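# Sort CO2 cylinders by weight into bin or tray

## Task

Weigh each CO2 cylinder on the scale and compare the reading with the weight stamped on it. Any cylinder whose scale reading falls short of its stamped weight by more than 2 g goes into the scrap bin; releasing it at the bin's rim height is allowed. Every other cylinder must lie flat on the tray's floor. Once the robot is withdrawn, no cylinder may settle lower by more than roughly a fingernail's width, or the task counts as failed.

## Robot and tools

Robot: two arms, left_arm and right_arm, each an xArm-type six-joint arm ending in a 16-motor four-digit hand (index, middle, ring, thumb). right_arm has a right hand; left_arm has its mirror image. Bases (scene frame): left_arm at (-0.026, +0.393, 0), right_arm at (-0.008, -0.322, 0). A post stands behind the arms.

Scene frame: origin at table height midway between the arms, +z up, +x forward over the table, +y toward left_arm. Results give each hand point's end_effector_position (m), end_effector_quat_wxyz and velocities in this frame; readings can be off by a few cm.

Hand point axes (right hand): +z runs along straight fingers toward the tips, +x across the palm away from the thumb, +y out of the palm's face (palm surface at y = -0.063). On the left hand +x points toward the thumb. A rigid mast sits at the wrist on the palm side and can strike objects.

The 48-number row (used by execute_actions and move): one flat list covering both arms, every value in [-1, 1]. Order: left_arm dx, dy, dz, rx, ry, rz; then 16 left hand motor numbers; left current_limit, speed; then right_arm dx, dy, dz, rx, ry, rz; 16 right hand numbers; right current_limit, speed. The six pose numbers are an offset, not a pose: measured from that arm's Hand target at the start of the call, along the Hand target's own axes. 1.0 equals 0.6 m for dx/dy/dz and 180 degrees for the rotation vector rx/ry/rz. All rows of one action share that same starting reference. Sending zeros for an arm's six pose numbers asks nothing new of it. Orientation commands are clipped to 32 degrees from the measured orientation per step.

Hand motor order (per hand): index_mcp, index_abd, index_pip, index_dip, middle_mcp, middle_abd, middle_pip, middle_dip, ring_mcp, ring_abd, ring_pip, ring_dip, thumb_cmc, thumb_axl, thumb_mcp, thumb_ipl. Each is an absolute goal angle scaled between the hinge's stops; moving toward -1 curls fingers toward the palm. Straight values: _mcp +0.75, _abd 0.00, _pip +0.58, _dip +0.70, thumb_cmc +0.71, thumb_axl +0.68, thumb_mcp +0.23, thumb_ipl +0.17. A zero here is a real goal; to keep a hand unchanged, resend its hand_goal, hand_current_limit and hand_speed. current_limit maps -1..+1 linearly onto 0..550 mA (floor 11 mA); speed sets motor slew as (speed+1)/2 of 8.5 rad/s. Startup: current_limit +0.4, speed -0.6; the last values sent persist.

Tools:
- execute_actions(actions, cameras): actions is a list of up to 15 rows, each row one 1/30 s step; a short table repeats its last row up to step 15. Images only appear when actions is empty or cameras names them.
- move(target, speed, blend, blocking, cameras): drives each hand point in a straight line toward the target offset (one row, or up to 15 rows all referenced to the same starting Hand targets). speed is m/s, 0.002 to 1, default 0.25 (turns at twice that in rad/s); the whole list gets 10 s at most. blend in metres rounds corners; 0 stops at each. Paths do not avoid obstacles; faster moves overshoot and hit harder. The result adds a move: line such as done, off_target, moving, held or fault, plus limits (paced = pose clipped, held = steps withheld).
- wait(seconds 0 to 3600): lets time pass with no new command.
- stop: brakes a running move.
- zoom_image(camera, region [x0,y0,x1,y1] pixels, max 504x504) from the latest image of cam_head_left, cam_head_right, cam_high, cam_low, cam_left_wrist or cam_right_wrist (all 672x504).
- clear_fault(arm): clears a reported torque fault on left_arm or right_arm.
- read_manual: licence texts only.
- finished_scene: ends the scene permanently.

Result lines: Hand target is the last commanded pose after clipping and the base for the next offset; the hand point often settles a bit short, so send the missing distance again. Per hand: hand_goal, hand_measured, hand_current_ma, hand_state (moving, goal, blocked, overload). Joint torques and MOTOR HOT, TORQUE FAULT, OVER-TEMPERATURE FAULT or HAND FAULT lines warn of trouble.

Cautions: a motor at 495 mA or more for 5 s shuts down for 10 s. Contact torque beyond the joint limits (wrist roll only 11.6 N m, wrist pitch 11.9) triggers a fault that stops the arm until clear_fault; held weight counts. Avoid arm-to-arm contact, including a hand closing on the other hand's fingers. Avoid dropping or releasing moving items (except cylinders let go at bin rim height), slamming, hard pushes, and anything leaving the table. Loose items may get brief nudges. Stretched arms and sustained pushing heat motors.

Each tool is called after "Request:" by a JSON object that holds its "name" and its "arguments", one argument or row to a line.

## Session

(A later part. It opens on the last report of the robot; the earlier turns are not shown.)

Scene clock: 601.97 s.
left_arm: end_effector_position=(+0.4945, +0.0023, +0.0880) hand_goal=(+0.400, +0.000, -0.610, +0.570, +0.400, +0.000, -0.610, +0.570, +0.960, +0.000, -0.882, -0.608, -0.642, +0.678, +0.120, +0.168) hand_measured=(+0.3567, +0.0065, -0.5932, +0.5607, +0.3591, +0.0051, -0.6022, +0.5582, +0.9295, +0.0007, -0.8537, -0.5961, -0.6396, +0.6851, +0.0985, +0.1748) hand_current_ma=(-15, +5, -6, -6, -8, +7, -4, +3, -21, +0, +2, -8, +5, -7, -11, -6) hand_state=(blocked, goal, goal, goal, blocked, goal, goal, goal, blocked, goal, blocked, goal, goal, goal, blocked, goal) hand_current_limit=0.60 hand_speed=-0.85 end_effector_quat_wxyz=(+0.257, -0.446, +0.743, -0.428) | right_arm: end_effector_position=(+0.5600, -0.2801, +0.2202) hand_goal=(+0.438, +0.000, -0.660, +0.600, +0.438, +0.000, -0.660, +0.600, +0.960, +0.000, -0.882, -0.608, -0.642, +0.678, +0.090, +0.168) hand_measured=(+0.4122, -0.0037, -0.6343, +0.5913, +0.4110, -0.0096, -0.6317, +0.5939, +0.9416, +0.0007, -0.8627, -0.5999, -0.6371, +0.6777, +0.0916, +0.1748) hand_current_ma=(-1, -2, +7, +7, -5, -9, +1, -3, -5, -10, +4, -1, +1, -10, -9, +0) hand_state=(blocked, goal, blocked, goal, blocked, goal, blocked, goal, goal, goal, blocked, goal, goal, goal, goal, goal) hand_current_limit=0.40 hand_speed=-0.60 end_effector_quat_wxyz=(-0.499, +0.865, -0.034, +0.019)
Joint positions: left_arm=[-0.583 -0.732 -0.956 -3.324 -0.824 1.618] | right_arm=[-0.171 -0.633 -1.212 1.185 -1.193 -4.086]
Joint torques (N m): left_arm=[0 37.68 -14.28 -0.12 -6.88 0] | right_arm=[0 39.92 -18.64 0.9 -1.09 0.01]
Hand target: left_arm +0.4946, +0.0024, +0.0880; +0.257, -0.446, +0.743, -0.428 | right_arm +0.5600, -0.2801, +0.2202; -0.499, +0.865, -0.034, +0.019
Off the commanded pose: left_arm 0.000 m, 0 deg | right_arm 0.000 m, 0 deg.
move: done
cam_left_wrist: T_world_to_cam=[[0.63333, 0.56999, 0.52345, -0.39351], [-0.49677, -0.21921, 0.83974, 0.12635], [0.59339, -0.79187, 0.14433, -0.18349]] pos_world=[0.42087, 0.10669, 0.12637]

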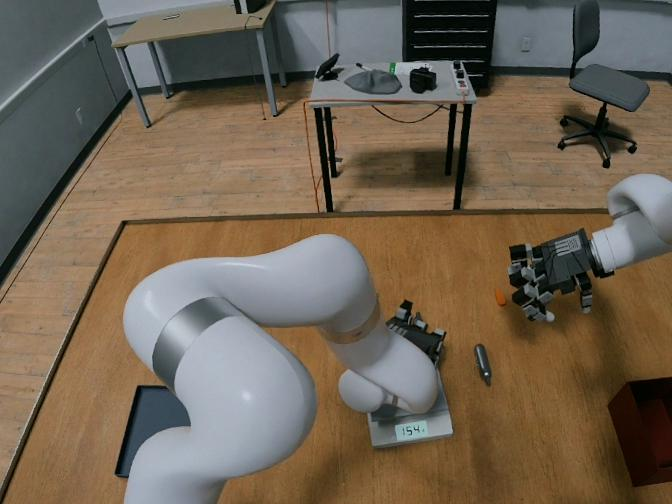

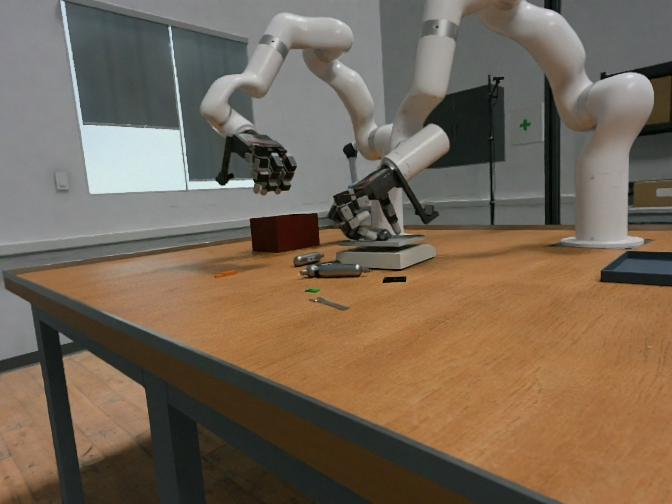

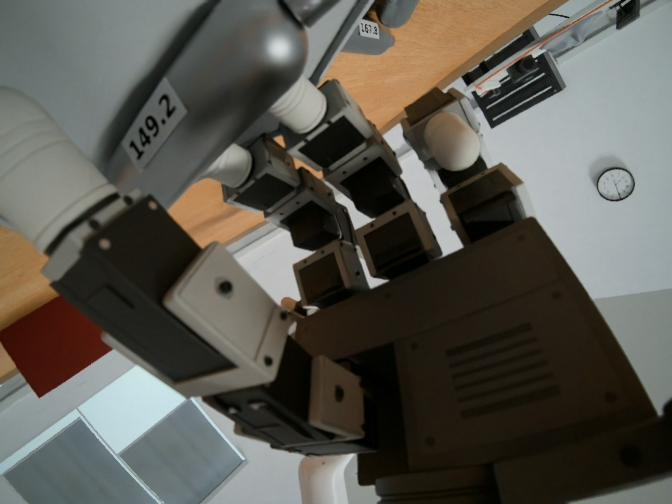

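Request:
{"name": "move", "arguments": {
  "target": [
    [0,0,0,0,0,0, 0.35,0,-0.61,0.56,0.35,0,-0.61,0.56,0.96,0,-0.883,-0.609,-0.643,0.678,-0.10,0.168,0.5,-0.85, 0,0,0,0,0,0, 0.437,0,-0.66,0.6,0.437,0,-0.66,0.6,0.96,0,-0.883,-0.609,-0.643,0.678,0.09,0.168,0.4,-0.6],
    [0,0,0,0,0,0, 0.25,0,-0.64,0.54,0.25,0,-0.64,0.54,0.96,0,-0.883,-0.609,-0.643,0.678,-0.3,0.07,0.5,-0.85, 0,0,0,0,0,0, 0.437,0,-0.66,0.6,0.437,0,-0.66,0.6,0.96,0,-0.883,-0.609,-0.643,0.678,0.09,0.168,0.4,-0.6],
    [0,0,0,0,0,0, 0.07,0,-0.71,0.50,0.07,0,-0.71,0.50,0.96,0,-0.883,-0.609,-0.643,0.678,-0.5,0.0,0.6,-0.85, 0,0,0,0,0,0, 0.437,0,-0.66,0.6,0.437,0,-0.66,0.6,0.96,0,-0.883,-0.609,-0.643,0.678,0.09,0.168,0.4,-0.6]
  ],
  "cameras": ["cam_high","cam_left_wrist"]
}}

Request:
{"name": "zoom_image", "arguments": {
  "camera": "cam_left_wrist",
  "region": [0, 0, 400, 300]
}}

Scene clock: 610.10 s.
left_arm: end_effector_position=(+0.4946, +0.0024, +0.0880) hand_goal=(+0.070, +0.000, -0.710, +0.500, +0.070, +0.000, -0.710, +0.500, +0.960, +0.000, -0.882, -0.608, -0.642, +0.678, -0.500, +0.000) hand_measured=(+0.3434, +0.0051, -0.5920, +0.5595, +0.3338, +0.0051, -0.6009, +0.5582, +0.9295, +0.0007, -0.8537, -0.5961, -0.6383, +0.6851, -0.0905, +0.1719) hand_current_ma=(+204, +5, +57, +25, +204, +5, +49, +31, -26, +4, +1, -6, +14, +0, +407, +139) hand_state=(blocked, goal, blocked, blocked, blocked, goal, blocked, blocked, blocked, goal, blocked, goal, goal, goal, moving, blocked) hand_current_limit=0.60 hand_speed=-0.85 end_effector_quat_wxyz=(+0.257, -0.446, +0.743, -0.428) | right_arm: end_effector_position=(+0.5600, -0.2801, +0.2202) hand_goal=(+0.438, +0.000, -0.660, +0.600, +0.438, +0.000, -0.660, +0.600, +0.960, +0.000, -0.882, -0.608, -0.642, +0.678, +0.090, +0.168) hand_measured=(+0.4134, -0.0023, -0.6343, +0.5913, +0.4110, -0.0081, -0.6317, +0.5939, +0.9404, +0.0021, -0.8627, -0.5999, -0.6371, +0.6767, +0.0906, +0.1748) hand_current_ma=(-10, -6, +12, +5, -6, -12, +3, -6, -3, -9, +11, -2, -3, -9, -5, +1) hand_state=(blocked, goal, blocked, goal, blocked, goal, blocked, goal, goal, goal, blocked, goal, goal, goal, goal, goal) hand_current_limit=0.40 hand_speed=-0.60 end_effector_quat_wxyz=(-0.499, +0.865, -0.034, +0.019)
Joint positions: left_arm=[-0.583 -0.732 -0.956 -3.324 -0.824 1.618] | right_arm=[-0.171 -0.633 -1.212 1.185 -1.193 -4.086]
Joint torques (N m): left_arm=[0 37.69 -14.29 -0.12 -1.3 0] | right_arm=[0 39.92 -18.64 0.9 -1.09 0.01]
Hand target: left_arm +0.4946, +0.0024, +0.0880; +0.257, -0.446, +0.743, -0.428 | right_arm +0.5600, -0.2801, +0.2202; -0.499, +0.865, -0.034, +0.019
Off the commanded pose: left_arm 0.000 m, 0 deg | right_arm 0.000 m, 0 deg.
move: done
cam_left_wrist: T_world_to_cam=[[0.63333, 0.56999, 0.52345, -0.39346], [-0.49677, -0.21921, 0.83974, 0.12643], [0.59339, -0.79187, 0.14433, -0.18348]] pos_world=[0.42087, 0.10669, 0.12627]

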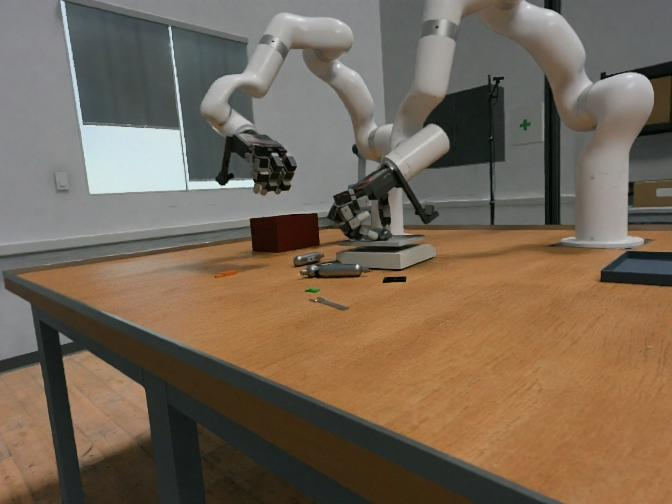

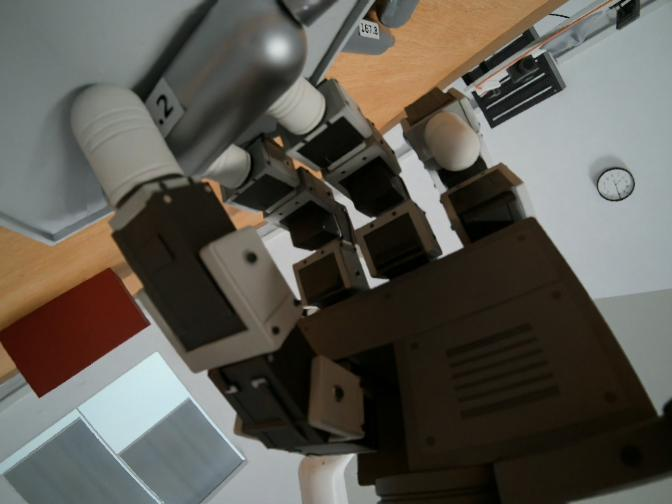

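Scaled by 1.260 from the camera's image (finer frame: 960x720).

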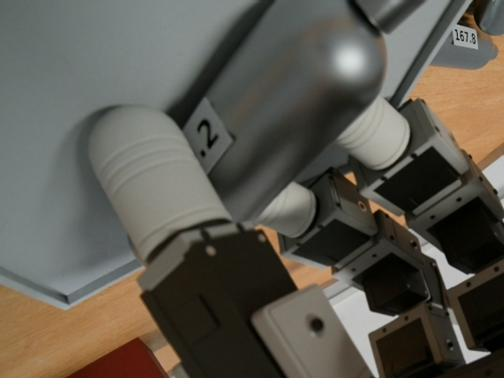

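Request:
{"name": "move", "arguments": {
  "target": [0,-0.0722,-0.0417,0,0,0, 0.07,0,-0.71,0.50,0.07,0,-0.71,0.50,0.96,0,-0.883,-0.609,-0.643,0.678,-0.5,0.0,0.6,-0.85, 0,0,0,0,0,0, 0.437,0,-0.66,0.6,0.437,0,-0.66,0.6,0.96,0,-0.883,-0.609,-0.643,0.678,0.09,0.168,0.4,-0.6],
  "speed": 0.04,
  "cameras": ["cam_high","cam_left_wrist","cam_head_right"]
}}

Request:
{"name": "zoom_image", "arguments": {
  "camera": "cam_high",
  "region": [310, 160, 450, 280]
}}

Scene clock: 614.60 s.
left_arm: end_effector_position=(+0.4946, +0.0023, +0.1380) hand_goal=(+0.070, +0.000, -0.710, +0.500, +0.070, +0.000, -0.710, +0.500, +0.960, +0.000, -0.882, -0.608, -0.642, +0.678, -0.500, +0.000) hand_measured=(+0.3446, +0.0021, -0.5920, +0.5595, +0.3302, +0.0051, -0.6022, +0.5595, +0.9295, -0.0008, -0.8537, -0.5948, -0.6371, +0.6862, -0.0895, +0.1719) hand_current_ma=(+201, +4, +62, +17, +192, +4, +53, +26, -15, -1, +2, -10, +10, -4, +407, +137) hand_state=(blocked, goal, blocked, blocked, blocked, goal, blocked, blocked, blocked, goal, blocked, goal, goal, goal, blocked, blocked) hand_current_limit=0.60 hand_speed=-0.85 end_effector_quat_wxyz=(+0.257, -0.446, +0.743, -0.428) | right_arm: end_effector_position=(+0.5600, -0.2801, +0.2202) hand_goal=(+0.438, +0.000, -0.660, +0.600, +0.438, +0.000, -0.660, +0.600, +0.960, +0.000, -0.882, -0.608, -0.642, +0.678, +0.090, +0.168) hand_measured=(+0.4122, -0.0037, -0.6343, +0.5913, +0.4110, -0.0096, -0.6305, +0.5951, +0.9416, +0.0021, -0.8614, -0.5999, -0.6371, +0.6777, +0.0916, +0.1748) hand_current_ma=(-6, -9, +9, +8, -14, -9, +3, -6, -4, -8, +7, +1, +9, -12, -8, -1) hand_state=(blocked, goal, blocked, goal, blocked, goal, blocked, goal, goal, goal, blocked, goal, goal, goal, goal, goal) hand_current_limit=0.40 hand_speed=-0.60 end_effector_quat_wxyz=(-0.499, +0.865, -0.034, +0.019)
Joint positions: left_arm=[-0.583 -0.622 -0.936 -3.342 -0.736 1.642] | right_arm=[-0.171 -0.633 -1.212 1.185 -1.193 -4.086]
Joint torques (N m): left_arm=[0 36.08 -15.66 -0.18 -1.3 -0.01] | right_arm=[0 39.92 -18.64 0.9 -1.09 0.01]
Hand target: left_arm +0.4946, +0.0023, +0.1381; +0.257, -0.446, +0.743, -0.428 | right_arm +0.5600, -0.2801, +0.2202; -0.499, +0.865, -0.034, +0.019
Off the commanded pose: left_arm 0.000 m, 0 deg | right_arm 0.000 m, 0 deg.
move: done
cam_left_wrist: T_world_to_cam=[[0.63333, 0.56999, 0.52345, -0.41968], [-0.49677, -0.21921, 0.83974, 0.08436], [0.59339, -0.79187, 0.14433, -0.19071]] pos_world=[0.42087, 0.10669, 0.17637]
Images, in order (width x height): cam_head_right 672x504, cam_high 672x504, cam_left_wrist 672x504.

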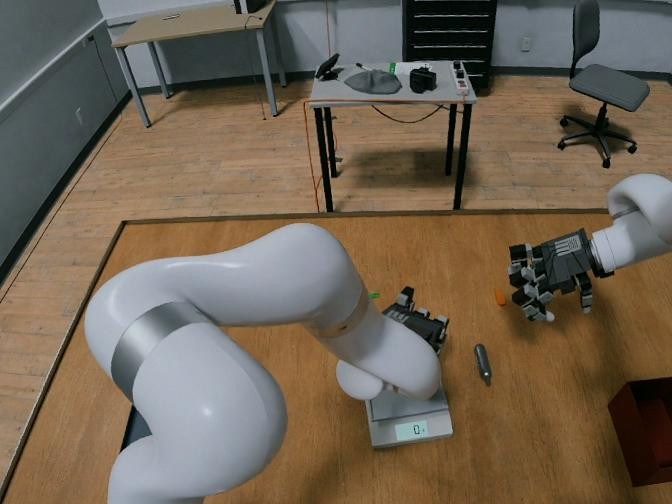

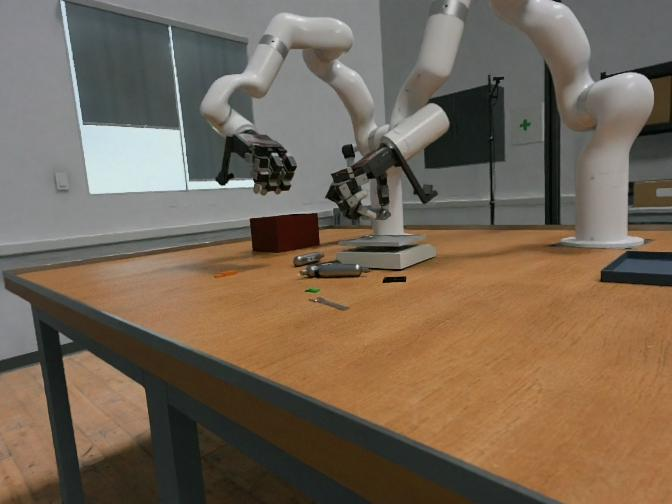

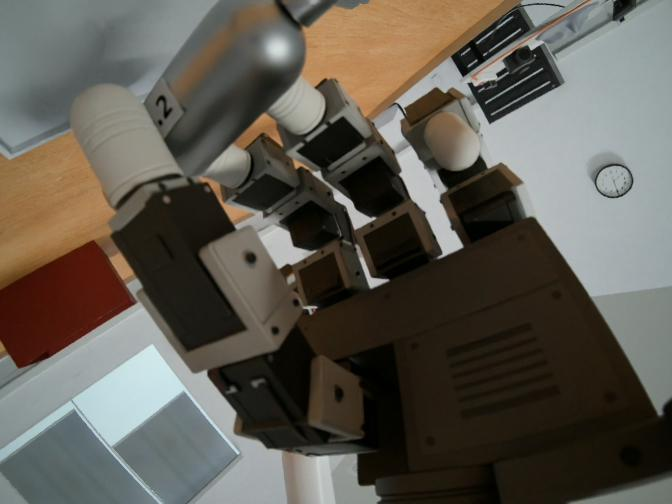

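Scaled by 3.600.

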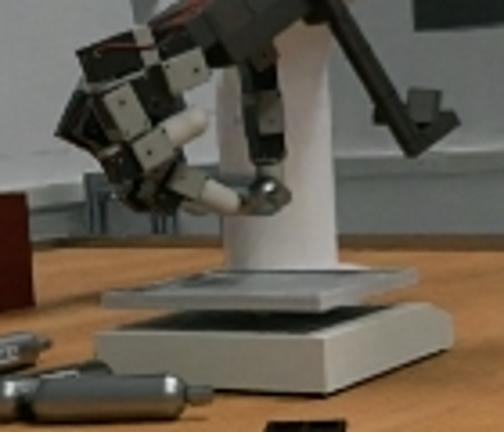

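Request:
{"name": "move", "arguments": {
  "target": [
    [0,-0.1184,-0.0683,0,0,0, 0.07,0,-0.71,0.50,0.07,0,-0.71,0.50,0.96,0,-0.883,-0.609,-0.643,0.678,-0.5,0.0,0.6,-0.85, 0,0,0,0,0,0, 0.437,0,-0.66,0.6,0.437,0,-0.66,0.6,0.96,0,-0.883,-0.609,-0.643,0.678,0.09,0.168,0.4,-0.6],
    [-0.82755,0.1915,-0.5383,0,-0.11066,-0.06389, 0.07,0,-0.71,0.50,0.07,0,-0.71,0.50,0.96,0,-0.883,-0.609,-0.643,0.678,-0.5,0.0,0.6,-0.85, 0,0,0,0,0,0, 0.437,0,-0.66,0.6,0.437,0,-0.66,0.6,0.96,0,-0.883,-0.609,-0.643,0.678,0.09,0.168,0.4,-0.6]
  ],
  "speed": [0.08,0.13],
  "blend": 0.02,
  "cameras": ["cam_head_left","cam_high","cam_low","cam_left_wrist"]
}}

Request:
{"name": "zoom_image", "arguments": {
  "camera": "cam_low",
  "region": [440, 90, 620, 230]
}}

Scene clock: 642.83 s.
left_arm: end_effector_position=(+0.4305, +0.5990, +0.2009) hand_goal=(+0.070, +0.000, -0.710, +0.500, +0.070, +0.000, -0.710, +0.500, +0.960, +0.000, -0.882, -0.608, -0.642, +0.678, -0.500, +0.000) hand_measured=(+0.3434, +0.0007, -0.5920, +0.5595, +0.3302, +0.0051, -0.6022, +0.5582, +0.9295, -0.0008, -0.8537, -0.5961, -0.6358, +0.6862, -0.0895, +0.1719) hand_current_ma=(+196, +4, +65, +24, +192, +0, +58, +35, -15, -1, +5, +3, +8, +1, +411, +135) hand_state=(blocked, goal, blocked, blocked, blocked, goal, blocked, blocked, blocked, goal, blocked, goal, goal, goal, blocked, blocked) hand_current_limit=0.60 hand_speed=-0.85 end_effector_quat_wxyz=(-0.338, +0.585, -0.639, +0.368) | right_arm: end_effector_position=(+0.5600, -0.2801, +0.2202) hand_goal=(+0.438, +0.000, -0.660, +0.600, +0.438, +0.000, -0.660, +0.600, +0.960, +0.000, -0.882, -0.608, -0.642, +0.678, +0.090, +0.168) hand_measured=(+0.4122, -0.0023, -0.6343, +0.5926, +0.4098, -0.0066, -0.6317, +0.5951, +0.9416, +0.0007, -0.8614, -0.5999, -0.6371, +0.6777, +0.0906, +0.1748) hand_current_ma=(+0, -10, +7, +8, -14, -7, +5, -8, -11, -3, +10, -9, +8, -15, -12, -1) hand_state=(blocked, goal, blocked, goal, blocked, goal, blocked, goal, goal, goal, blocked, goal, goal, goal, goal, goal) hand_current_limit=0.40 hand_speed=-0.60 end_effector_quat_wxyz=(-0.499, +0.865, -0.034, +0.019)
Joint positions: left_arm=[0.72 -0.291 -0.628 -2.207 -0.819 1.26] | right_arm=[-0.171 -0.633 -1.212 1.185 -1.193 -4.086]
Joint torques (N m): left_arm=[0 25 -14.93 -0.44 -1.24 0] | right_arm=[0 39.92 -18.64 0.9 -1.09 0.01]
Hand target: left_arm +0.4305, +0.5990, +0.2009; +0.338, -0.585, +0.639, -0.368 | right_arm +0.5600, -0.2801, +0.2202; -0.499, +0.865, -0.034, +0.019
Off the commanded pose: left_arm 0.000 m, 0 deg | right_arm 0.000 m, 0 deg.
move: done
cam_left_wrist: T_world_to_cam=[[0.36005, 0.77175, 0.52419, -0.75537], [-0.37191, -0.39656, 0.8393, 0.18315], [0.8556, -0.49713, 0.14424, 0.02129]] pos_world=[0.32187, 0.66617, 0.23916]

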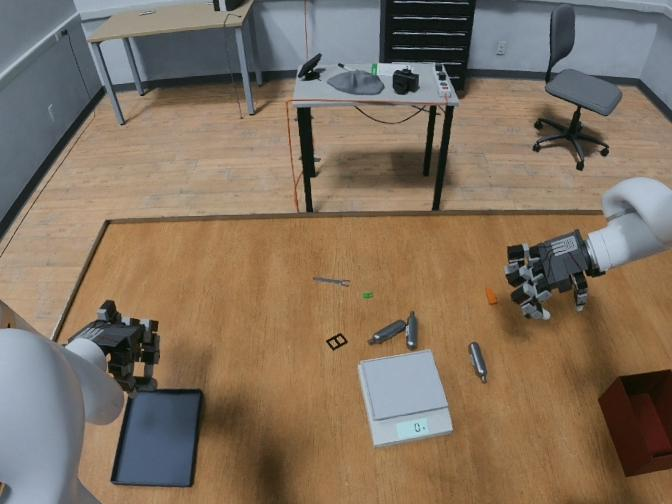

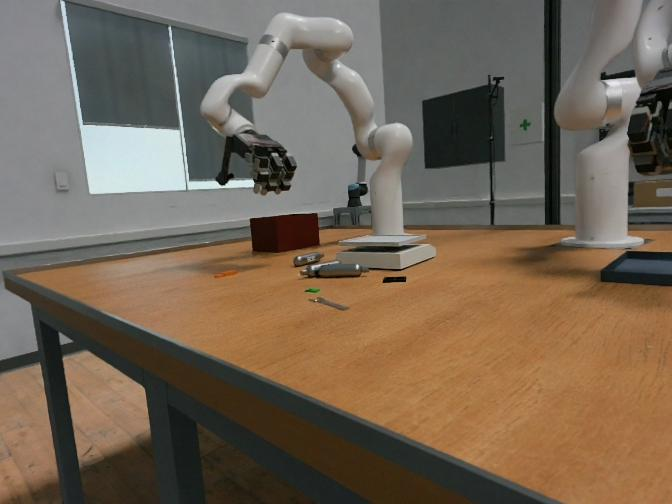

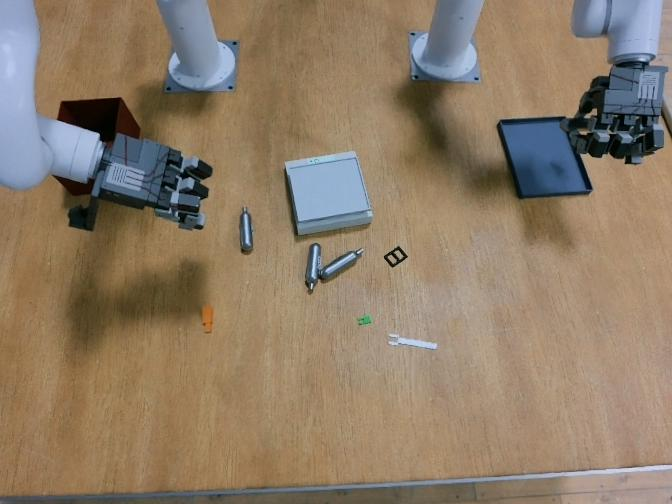

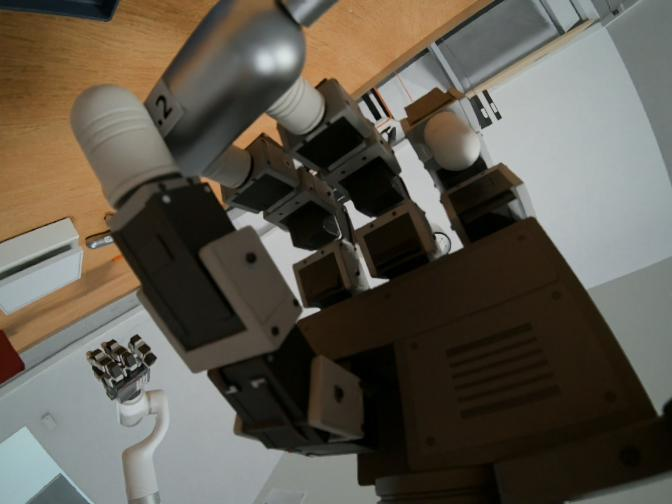

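Scaled by 2.800.

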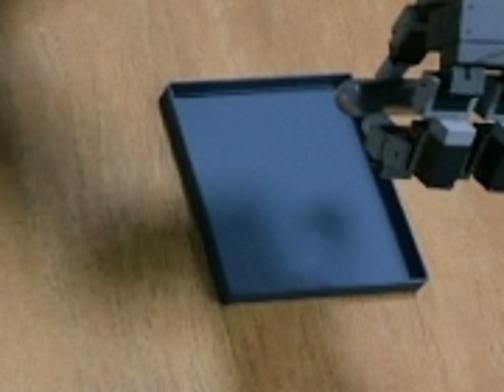

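Request:
{"name": "move", "arguments": {
  "target": [
    [0.0003,0.1939,0.0975,0,0,0, 0.07,0,-0.71,0.50,0.07,0,-0.71,0.50,0.96,0,-0.883,-0.609,-0.643,0.678,-0.5,0.0,0.6,-0.85, 0,0,0,0,0,0, 0.437,0,-0.66,0.6,0.437,0,-0.66,0.6,0.96,0,-0.883,-0.609,-0.643,0.678,0.09,0.168,0.4,-0.6],
    [0.0003,0.2473,0.1284,0,0,0, 0.07,0,-0.71,0.50,0.07,0,-0.71,0.50,0.96,0,-0.883,-0.609,-0.643,0.678,-0.5,0.0,0.6,-0.85, 0,0,0,0,0,0, 0.437,0,-0.66,0.6,0.437,0,-0.66,0.6,0.96,0,-0.883,-0.609,-0.643,0.678,0.09,0.168,0.4,-0.6]
  ],
  "speed": [0.12,0.05],
  "blend": 0.005,
  "cameras": ["cam_head_left","cam_high","cam_low","cam_left_wrist"]
}}

Request:
{"name": "zoom_image", "arguments": {
  "camera": "cam_low",
  "region": [480, 90, 620, 210]
}}

Request:
{"name": "zoom_image", "arguments": {
  "camera": "cam_high",
  "region": [560, 140, 672, 300]
}}

Scene clock: 668.13 s.
left_arm: end_effector_position=(+0.4227, +0.5997, +0.0339) hand_goal=(+0.070, +0.000, -0.710, +0.500, +0.070, +0.000, -0.710, +0.500, +0.960, +0.000, -0.882, -0.608, -0.642, +0.678, -0.500, +0.000) hand_measured=(+0.3446, +0.0051, -0.5920, +0.5595, +0.3302, +0.0080, -0.6022, +0.5595, +0.9283, -0.0008, -0.8550, -0.5948, -0.6358, +0.6851, -0.0905, +0.1719) hand_current_ma=(+204, +8, +53, +21, +188, +4, +51, +29, -24, -2, +4, -9, +9, +4, +415, +137) hand_state=(blocked, goal, blocked, blocked, blocked, goal, blocked, blocked, blocked, goal, blocked, goal, goal, goal, blocked, blocked) hand_current_limit=0.60 hand_speed=-0.85 end_effector_quat_wxyz=(-0.338, +0.585, -0.639, +0.368) | right_arm: end_effector_position=(+0.5600, -0.2801, +0.2202) hand_goal=(+0.438, +0.000, -0.660, +0.600, +0.438, +0.000, -0.660, +0.600, +0.960, +0.000, -0.882, -0.608, -0.642, +0.678, +0.090, +0.168) hand_measured=(+0.4122, -0.0037, -0.6343, +0.5913, +0.4110, -0.0096, -0.6317, +0.5951, +0.9416, +0.0021, -0.8627, -0.5987, -0.6383, +0.6777, +0.0916, +0.1748) hand_current_ma=(-11, -4, +16, +3, -13, -6, +2, -10, -4, -7, +9, +5, -2, -13, -11, -4) hand_state=(blocked, goal, blocked, goal, blocked, goal, blocked, goal, goal, goal, blocked, goal, goal, goal, goal, goal) hand_current_limit=0.40 hand_speed=-0.60 end_effector_quat_wxyz=(-0.499, +0.865, -0.034, +0.019)
Joint positions: left_arm=[0.734 -0.741 -0.683 -2.403 -1.087 1.617] | right_arm=[-0.171 -0.633 -1.212 1.185 -1.193 -4.086]
Joint torques (N m): left_arm=[0 32.02 -8.4 0.08 -1.3 -0.01] | right_arm=[0 39.92 -18.64 0.9 -1.09 0.01]
Hand target: left_arm +0.4227, +0.5997, +0.0339; +0.338, -0.585, +0.639, -0.368 | right_arm +0.5600, -0.2801, +0.2202; -0.499, +0.865, -0.034, +0.019
Off the commanded pose: left_arm 0.000 m, 0 deg | right_arm 0.000 m, 0 deg.
move: done
cam_left_wrist: T_world_to_cam=[[0.36005, 0.77175, 0.52419, -0.66556], [-0.37191, -0.39656, 0.8393, 0.32069], [0.8556, -0.49713, 0.14424, 0.0524]] pos_world=[0.31407, 0.66687, 0.07217]

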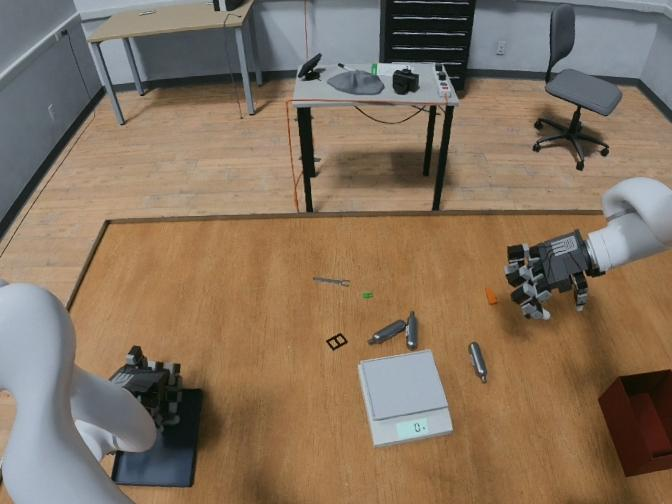

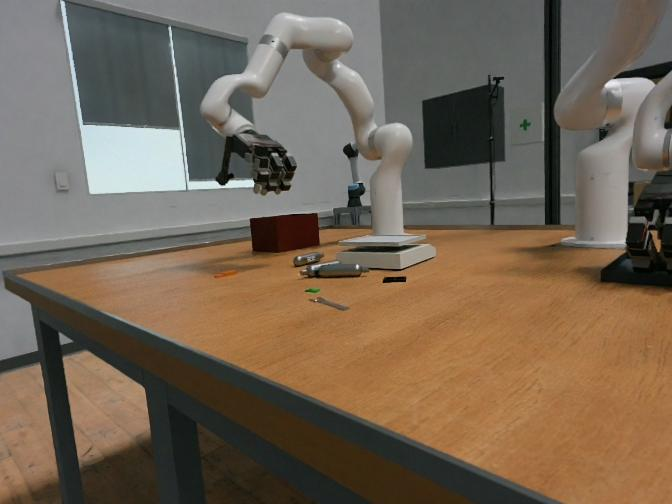

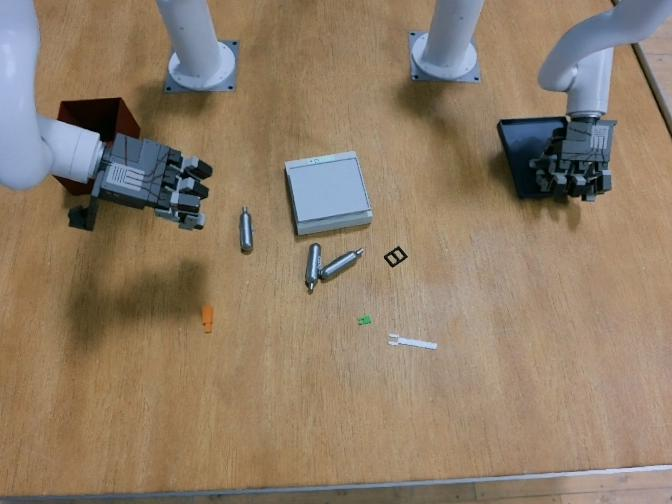

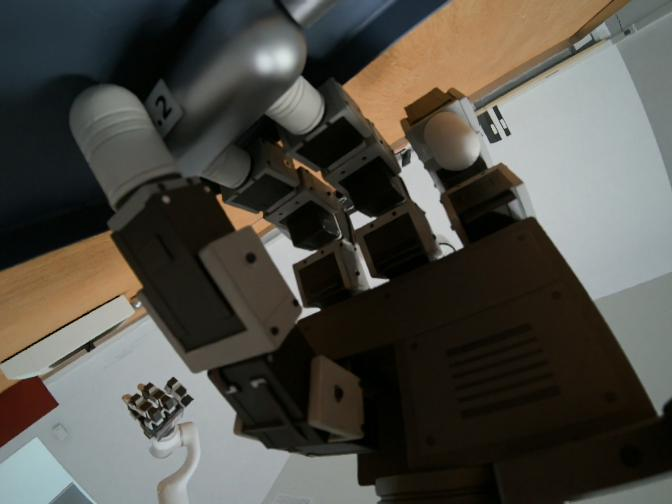

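Scaled by 3.600.

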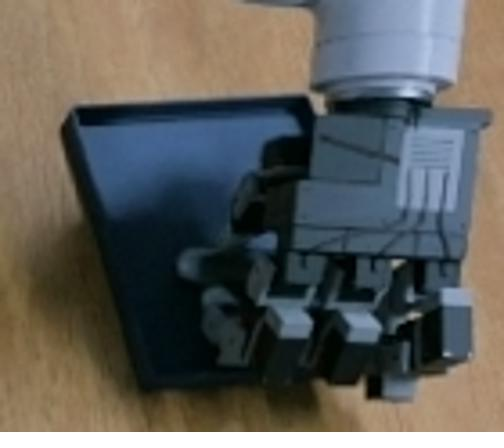

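Scaled by 3.150.

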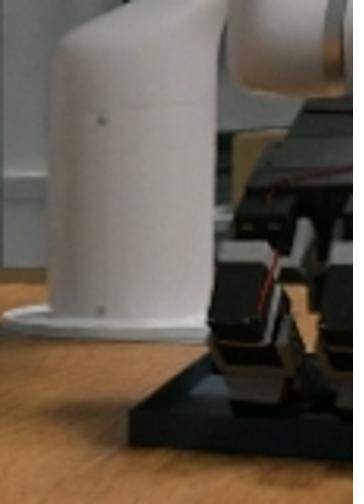

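Request:
{"name": "move", "arguments": {
  "target": [0,0.0072,0.0042,0,0,0, 0.07,0,-0.71,0.50,0.07,0,-0.71,0.50,0.96,0,-0.883,-0.609,-0.643,0.678,-0.5,0.0,0.6,-0.85, 0,0,0,0,0,0, 0.437,0,-0.66,0.6,0.437,0,-0.66,0.6,0.96,0,-0.883,-0.609,-0.643,0.678,0.09,0.168,0.4,-0.6],
  "speed": 0.02,
  "cameras": ["cam_high","cam_left_wrist"]
}}

Request:
{"name": "zoom_image", "arguments": {
  "camera": "cam_left_wrist",
  "region": [0, 0, 400, 300]
}}

Scene clock: 674.13 s.
left_arm: end_effector_position=(+0.4228, +0.5997, +0.0289) hand_goal=(+0.070, +0.000, -0.710, +0.500, +0.070, +0.000, -0.710, +0.500, +0.960, +0.000, -0.882, -0.608, -0.642, +0.678, -0.500, +0.000) hand_measured=(+0.3446, -0.0081, -0.5868, +0.5569, +0.2976, -0.0023, -0.6048, +0.5849, +0.9295, -0.0008, -0.8550, -0.5948, -0.6207, +0.6862, -0.0875, +0.1786) hand_current_ma=(+202, +4, +64, +21, +170, +5, +53, +50, -20, -3, +5, -5, +18, +1, +415, +149) hand_state=(blocked, goal, blocked, blocked, blocked, goal, blocked, blocked, blocked, goal, blocked, goal, blocked, goal, blocked, blocked) hand_current_limit=0.60 hand_speed=-0.85 end_effector_quat_wxyz=(-0.338, +0.585, -0.639, +0.368) | right_arm: end_effector_position=(+0.5600, -0.2801, +0.2202) hand_goal=(+0.438, +0.000, -0.660, +0.600, +0.438, +0.000, -0.660, +0.600, +0.960, +0.000, -0.882, -0.608, -0.642, +0.678, +0.090, +0.168) hand_measured=(+0.4122, -0.0023, -0.6343, +0.5913, +0.4098, -0.0096, -0.6305, +0.5951, +0.9416, +0.0021, -0.8614, -0.5999, -0.6371, +0.6777, +0.0906, +0.1748) hand_current_ma=(-8, -9, +11, +7, -9, -3, +3, -11, -5, -9, +5, -2, -6, -14, -13, +0) hand_state=(blocked, goal, blocked, goal, blocked, goal, blocked, goal, goal, goal, blocked, goal, goal, goal, goal, goal) hand_current_limit=0.40 hand_speed=-0.60 end_effector_quat_wxyz=(-0.499, +0.865, -0.034, +0.019)
Joint positions: left_arm=[0.734 -0.755 -0.688 -2.406 -1.094 1.624] | right_arm=[-0.171 -0.633 -1.212 1.185 -1.193 -4.086]
Joint torques (N m): left_arm=[0 11.57 -8.22 0.1 -1.3 -0.01] | right_arm=[0 39.92 -18.64 0.9 -1.09 0.01]
Hand target: left_arm +0.4228, +0.5997, +0.0289; +0.338, -0.585, +0.639, -0.368 | right_arm +0.5600, -0.2801, +0.2202; -0.499, +0.865, -0.034, +0.019
Off the commanded pose: left_arm 0.000 m, 0 deg | right_arm 0.000 m, 0 deg.
move: done
cam_left_wrist: T_world_to_cam=[[0.36, 0.77177, 0.52418, -0.66298], [-0.37198, -0.39652, 0.83929, 0.32492], [0.85559, -0.49713, 0.14434, 0.05303]] pos_world=[0.31417, 0.66687, 0.06717]

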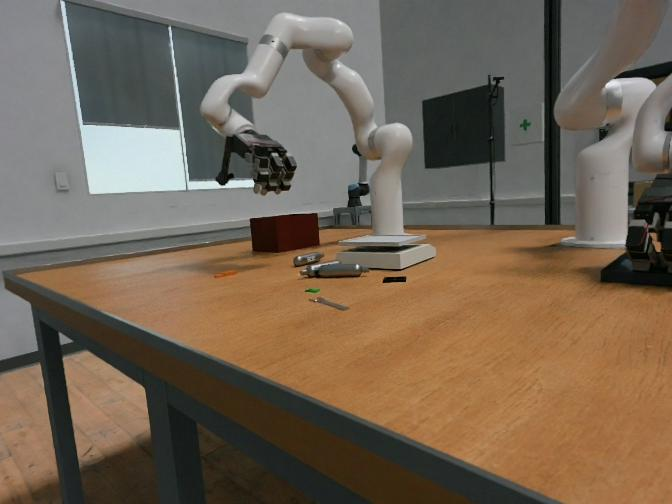

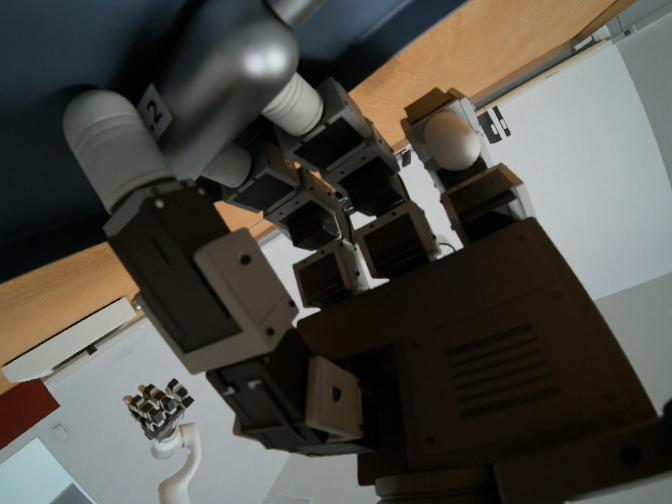

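Scaled by 1.260 from the camera's image (finer frame: 960x720).

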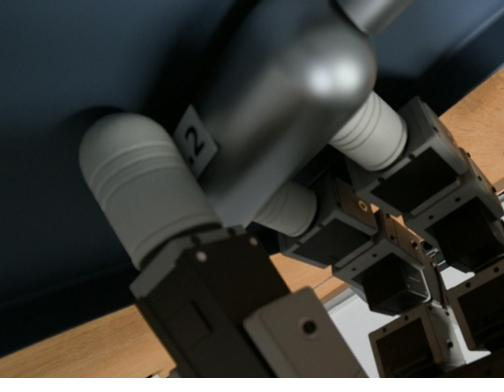

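Request:
{"name": "move", "arguments": {
  "target": [
    [0,-0.0029,-0.0017,0,0,0, 0.25,0,-0.64,0.54,0.25,0,-0.64,0.54,0.96,0,-0.883,-0.609,-0.643,0.678,-0.25,0.12,0.6,-0.9, 0,0,0,0,0,0, 0.437,0,-0.66,0.6,0.437,0,-0.66,0.6,0.96,0,-0.883,-0.609,-0.643,0.678,0.09,0.168,0.4,-0.6],
    [0,-0.0029,-0.0017,0,0,0, 0.34,0,-0.61,0.57,0.34,0,-0.61,0.57,0.96,0,-0.883,-0.609,-0.643,0.678,-0.05,0.168,0.6,-0.93, 0,0,0,0,0,0, 0.437,0,-0.66,0.6,0.437,0,-0.66,0.6,0.96,0,-0.883,-0.609,-0.643,0.678,0.09,0.168,0.4,-0.6],
    [0,-0.0029,-0.0017,0,0,0, 0.40,0,-0.61,0.57,0.40,0,-0.61,0.57,0.96,0,-0.883,-0.609,-0.643,0.678,0.12,0.168,0.6,-0.93, 0,0,0,0,0,0, 0.437,0,-0.66,0.6,0.437,0,-0.66,0.6,0.96,0,-0.883,-0.609,-0.643,0.678,0.09,0.168,0.4,-0.6]
  ],
  "speed": 0.02,
  "cameras": ["cam_low","cam_left_wrist"]
}}

Request:
{"name": "zoom_image", "arguments": {
  "camera": "cam_left_wrist",
  "region": [0, 0, 400, 300]
}}

Scene clock: 680.30 s.
left_arm: end_effector_position=(+0.4228, +0.5997, +0.0309) hand_goal=(+0.400, +0.000, -0.610, +0.570, +0.400, +0.000, -0.610, +0.570, +0.960, +0.000, -0.882, -0.608, -0.642, +0.678, +0.120, +0.168) hand_measured=(+0.3591, -0.0066, -0.5727, +0.5811, +0.3229, -0.0023, -0.5958, +0.5951, +0.9307, +0.0007, -0.8550, -0.5961, -0.6220, +0.6862, -0.1202, +0.2081) hand_current_ma=(-14, +6, +6, -5, -34, +6, -1, +13, -14, +0, -4, -5, +19, -3, +35, +24) hand_state=(blocked, goal, blocked, goal, blocked, goal, goal, blocked, blocked, goal, blocked, goal, blocked, goal, moving, blocked) hand_current_limit=0.60 hand_speed=-0.93 end_effector_quat_wxyz=(-0.338, +0.585, -0.639, +0.368) | right_arm: end_effector_position=(+0.5600, -0.2801, +0.2202) hand_goal=(+0.438, +0.000, -0.660, +0.600, +0.438, +0.000, -0.660, +0.600, +0.960, +0.000, -0.882, -0.608, -0.642, +0.678, +0.090, +0.168) hand_measured=(+0.4134, -0.0037, -0.6343, +0.5913, +0.4110, -0.0096, -0.6317, +0.5951, +0.9404, +0.0021, -0.8614, -0.5999, -0.6371, +0.6777, +0.0906, +0.1748) hand_current_ma=(-13, -11, +12, +12, -14, -7, -1, -4, -1, -6, +6, -2, +7, -3, -7, +0) hand_state=(blocked, goal, blocked, goal, blocked, goal, blocked, goal, goal, goal, blocked, goal, goal, goal, goal, goal) hand_current_limit=0.40 hand_speed=-0.60 end_effector_quat_wxyz=(-0.499, +0.865, -0.034, +0.019)
Joint positions: left_arm=[0.734 -0.749 -0.686 -2.405 -1.092 1.621] | right_arm=[-0.171 -0.633 -1.212 1.185 -1.193 -4.086]
Joint torques (N m): left_arm=[0 32.14 -8.3 0.09 -1.3 -0.01] | right_arm=[0 39.92 -18.64 0.9 -1.09 0.01]
Hand target: left_arm +0.4228, +0.5997, +0.0309; +0.338, -0.585, +0.639, -0.368 | right_arm +0.5600, -0.2801, +0.2202; -0.499, +0.865, -0.034, +0.019
Off the commanded pose: left_arm 0.000 m, 0 deg | right_arm 0.000 m, 0 deg.
move: done
cam_left_wrist: T_world_to_cam=[[0.36005, 0.77175, 0.52419, -0.66399], [-0.37191, -0.39656, 0.8393, 0.32321], [0.8556, -0.49713, 0.14424, 0.05283]] pos_world=[0.31407, 0.66687, 0.06917]

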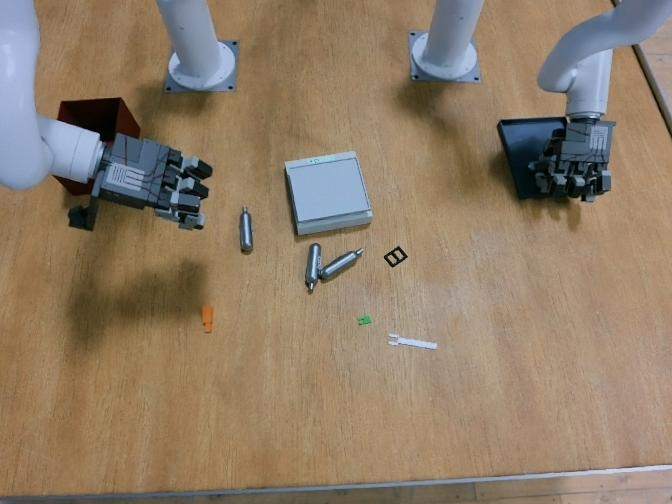

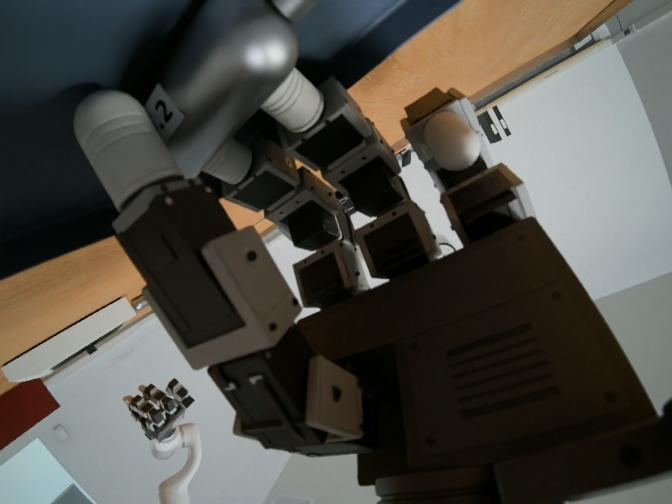

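Scaled by 1.260 from the camera's image (finer frame: 960x720).

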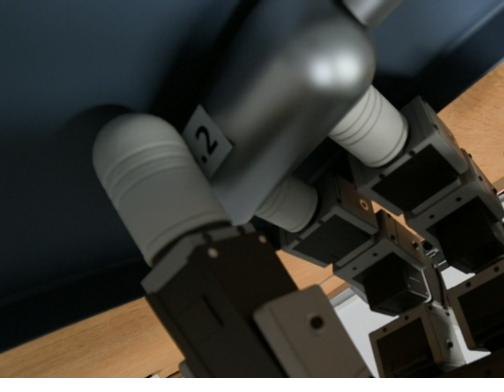

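Request:
{"name": "move", "arguments": {
  "target": [
    [0,-0.0433,-0.025,0,0,0, 0.40,0,-0.61,0.57,0.40,0,-0.61,0.57,0.96,0,-0.883,-0.609,-0.643,0.678,0.12,0.168,0.6,-0.85, 0,0,0,0,0,0, 0.437,0,-0.66,0.6,0.437,0,-0.66,0.6,0.96,0,-0.883,-0.609,-0.643,0.678,0.09,0.168,0.4,-0.6],
    [0,-0.2309,-0.1333,0,0,0, 0.40,0,-0.61,0.57,0.40,0,-0.61,0.57,0.96,0,-0.883,-0.609,-0.643,0.678,0.12,0.168,0.6,-0.85, -0.2436,0.0362,-0.3294,0,0,0, 0.437,0,-0.66,0.6,0.437,0,-0.66,0.6,0.96,0,-0.883,-0.609,-0.643,0.678,0.09,0.168,0.4,-0.6]
  ],
  "speed": [0.04,0.15],
  "blend": 0.005,
  "cameras": ["cam_low","cam_left_wrist","cam_head_left"]
}}

Request:
{"name": "zoom_image", "arguments": {
  "camera": "cam_low",
  "region": [480, 90, 620, 210]
}}

Scene clock: 725.83 s.
left_arm: end_effector_position=(+0.4230, +0.5994, +0.1909) hand_goal=(+0.400, +0.000, -0.610, +0.570, +0.400, +0.000, -0.610, +0.570, +0.960, +0.000, -0.882, -0.608, -0.642, +0.678, +0.120, +0.168) hand_measured=(+0.3591, -0.0066, -0.5791, +0.5798, +0.3555, -0.0008, -0.5971, +0.5913, +0.9295, -0.0008, -0.8537, -0.5961, -0.6258, +0.6851, +0.0985, +0.1738) hand_current_ma=(-12, +5, +5, -1, -10, +3, +2, +11, -16, -1, -5, -6, +21, -4, -20, -4) hand_state=(blocked, goal, blocked, goal, blocked, goal, goal, blocked, blocked, goal, blocked, goal, goal, goal, blocked, goal) hand_current_limit=0.60 hand_speed=-0.85 end_effector_quat_wxyz=(-0.338, +0.585, -0.639, +0.368) | right_arm: end_effector_position=(+0.4001, -0.4500, +0.3003) hand_goal=(+0.438, +0.000, -0.660, +0.600, +0.438, +0.000, -0.660, +0.600, +0.960, +0.000, -0.882, -0.608, -0.642, +0.678, +0.090, +0.168) hand_measured=(+0.4134, -0.0037, -0.6343, +0.5913, +0.4110, -0.0096, -0.6317, +0.5951, +0.9416, +0.0021, -0.8614, -0.5987, -0.6383, +0.6777, +0.0906, +0.1748) hand_current_ma=(-3, -6, +16, +9, -13, -10, +4, -8, -4, -9, +4, -5, +5, -5, -4, +1) hand_state=(blocked, goal, blocked, goal, blocked, goal, blocked, goal, goal, goal, blocked, goal, goal, goal, goal, goal) hand_current_limit=0.40 hand_speed=-0.60 end_effector_quat_wxyz=(-0.499, +0.865, -0.034, +0.019)
Joint positions: left_arm=[0.733 -0.305 -0.611 -2.215 -0.84 1.29] | right_arm=[-0.571 -0.329 -0.978 0.872 -1.425 -4.149]
Joint torques (N m): left_arm=[0 25.02 -14.47 -0.41 -1.25 0] | right_arm=[0 30.28 -18.69 1.02 -1.13 0.01]
Hand target: left_arm +0.4230, +0.5995, +0.1909; +0.338, -0.585, +0.639, -0.368 | right_arm +0.4001, -0.4501, +0.3003; -0.499, +0.865, -0.034, +0.019
Off the commanded pose: left_arm 0.000 m, 0 deg | right_arm 0.000 m, 0 deg.
move: done
cam_left_wrist: T_world_to_cam=[[0.36016, 0.77171, 0.52416, -0.74774], [-0.37195, -0.39648, 0.83932, 0.18887], [0.85553, -0.49725, 0.14424, 0.02945]] pos_world=[0.31437, 0.66657, 0.22917]
Images, in order (width x height): cam_head_left 672x504, cam_low 672x504, cam_left_wrist 672x504.

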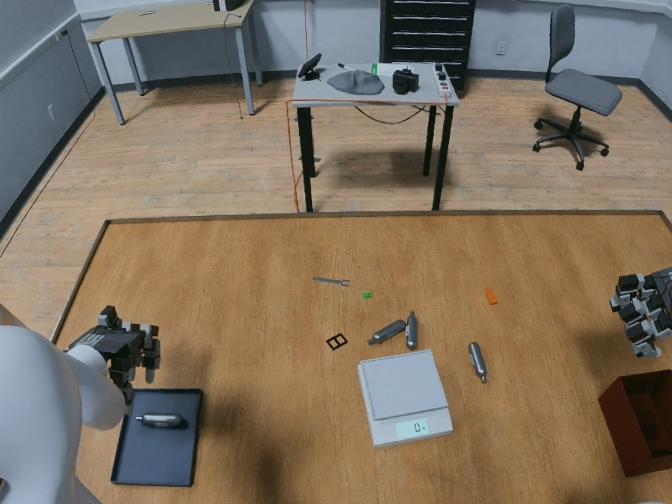

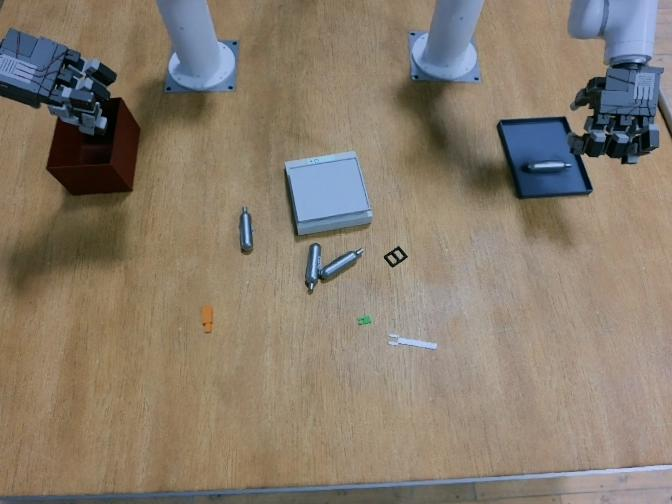

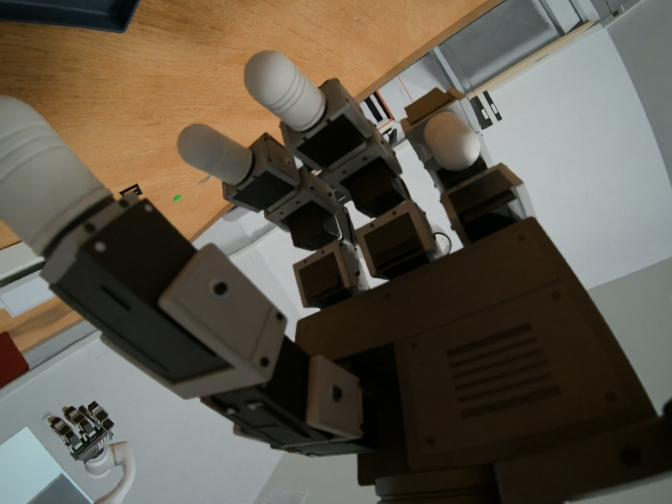

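Scaled by 3.600.

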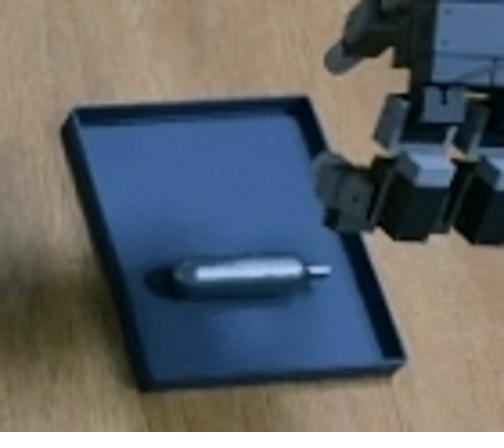

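Request:
{"name": "move", "arguments": {
  "target": [0.6702,-0.0854,0.1479,0,0.2165,0.125, 0.35,0,-0.60,0.56,0.35,0,-0.60,0.56,0.96,0,-0.883,-0.609,-0.643,0.678,0.09,0.168,0.4,-0.6, 0,0,0,0,0,0, 0.437,0,-0.66,0.6,0.437,0,-0.66,0.6,0.96,0,-0.883,-0.609,-0.643,0.678,0.09,0.168,0.4,-0.6],
  "speed": 0.2
}}

Scene clock: 736.27 s.
left_arm: end_effector_position=(+0.4898, +0.1899, +0.1903) hand_goal=(+0.350, +0.000, -0.600, +0.560, +0.350, +0.000, -0.600, +0.560, +0.960, +0.000, -0.882, -0.608, -0.642, +0.678, +0.090, +0.168) hand_measured=(+0.3410, -0.0052, -0.5791, +0.5760, +0.3410, +0.0021, -0.5984, +0.5811, +0.9295, -0.0008, -0.8550, -0.5961, -0.6283, +0.6830, +0.0896, +0.1748) hand_current_ma=(-1, +6, -6, +2, +9, +12, -8, +10, -24, +3, -2, -8, +10, +0, -1, -2) hand_state=(goal, goal, blocked, goal, goal, goal, goal, goal, blocked, goal, blocked, goal, goal, goal, goal, goal) hand_current_limit=0.40 hand_speed=-0.60 end_effector_quat_wxyz=(+0.170, -0.296, +0.814, -0.469) | right_arm: end_effector_position=(+0.4001, -0.4501, +0.3003) hand_goal=(+0.438, +0.000, -0.660, +0.600, +0.438, +0.000, -0.660, +0.600, +0.960, +0.000, -0.882, -0.608, -0.642, +0.678, +0.090, +0.168) hand_measured=(+0.4134, -0.0023, -0.6343, +0.5913, +0.4110, -0.0081, -0.6317, +0.5951, +0.9416, +0.0021, -0.8614, -0.5999, -0.6371, +0.6777, +0.0906, +0.1748) hand_current_ma=(-7, -10, +6, +9, -11, -10, +8, -11, -1, -9, +10, -3, -1, -8, -15, -1) hand_state=(blocked, goal, blocked, goal, blocked, goal, blocked, goal, goal, goal, blocked, goal, goal, goal, goal, goal) hand_current_limit=0.40 hand_speed=-0.60 end_effector_quat_wxyz=(-0.499, +0.865, -0.034, +0.019)
Joint positions: left_arm=[-0.109 -0.412 -0.767 -2.241 -0.795 1.249] | right_arm=[-0.572 -0.329 -0.978 0.871 -1.425 -4.149]
Joint torques (N m): left_arm=[0 29.27 -15.25 -0.46 -1.23 0] | right_arm=[0 30.27 -18.69 1.02 -1.13 0.01]
Hand target: left_arm +0.4898, +0.1899, +0.1903; +0.170, -0.296, +0.814, -0.469 | right_arm +0.4001, -0.4501, +0.3003; -0.499, +0.865, -0.034, +0.019
Off the commanded pose: left_arm 0.000 m, 0 deg | right_arm 0.000 m, 0 deg.
move: done


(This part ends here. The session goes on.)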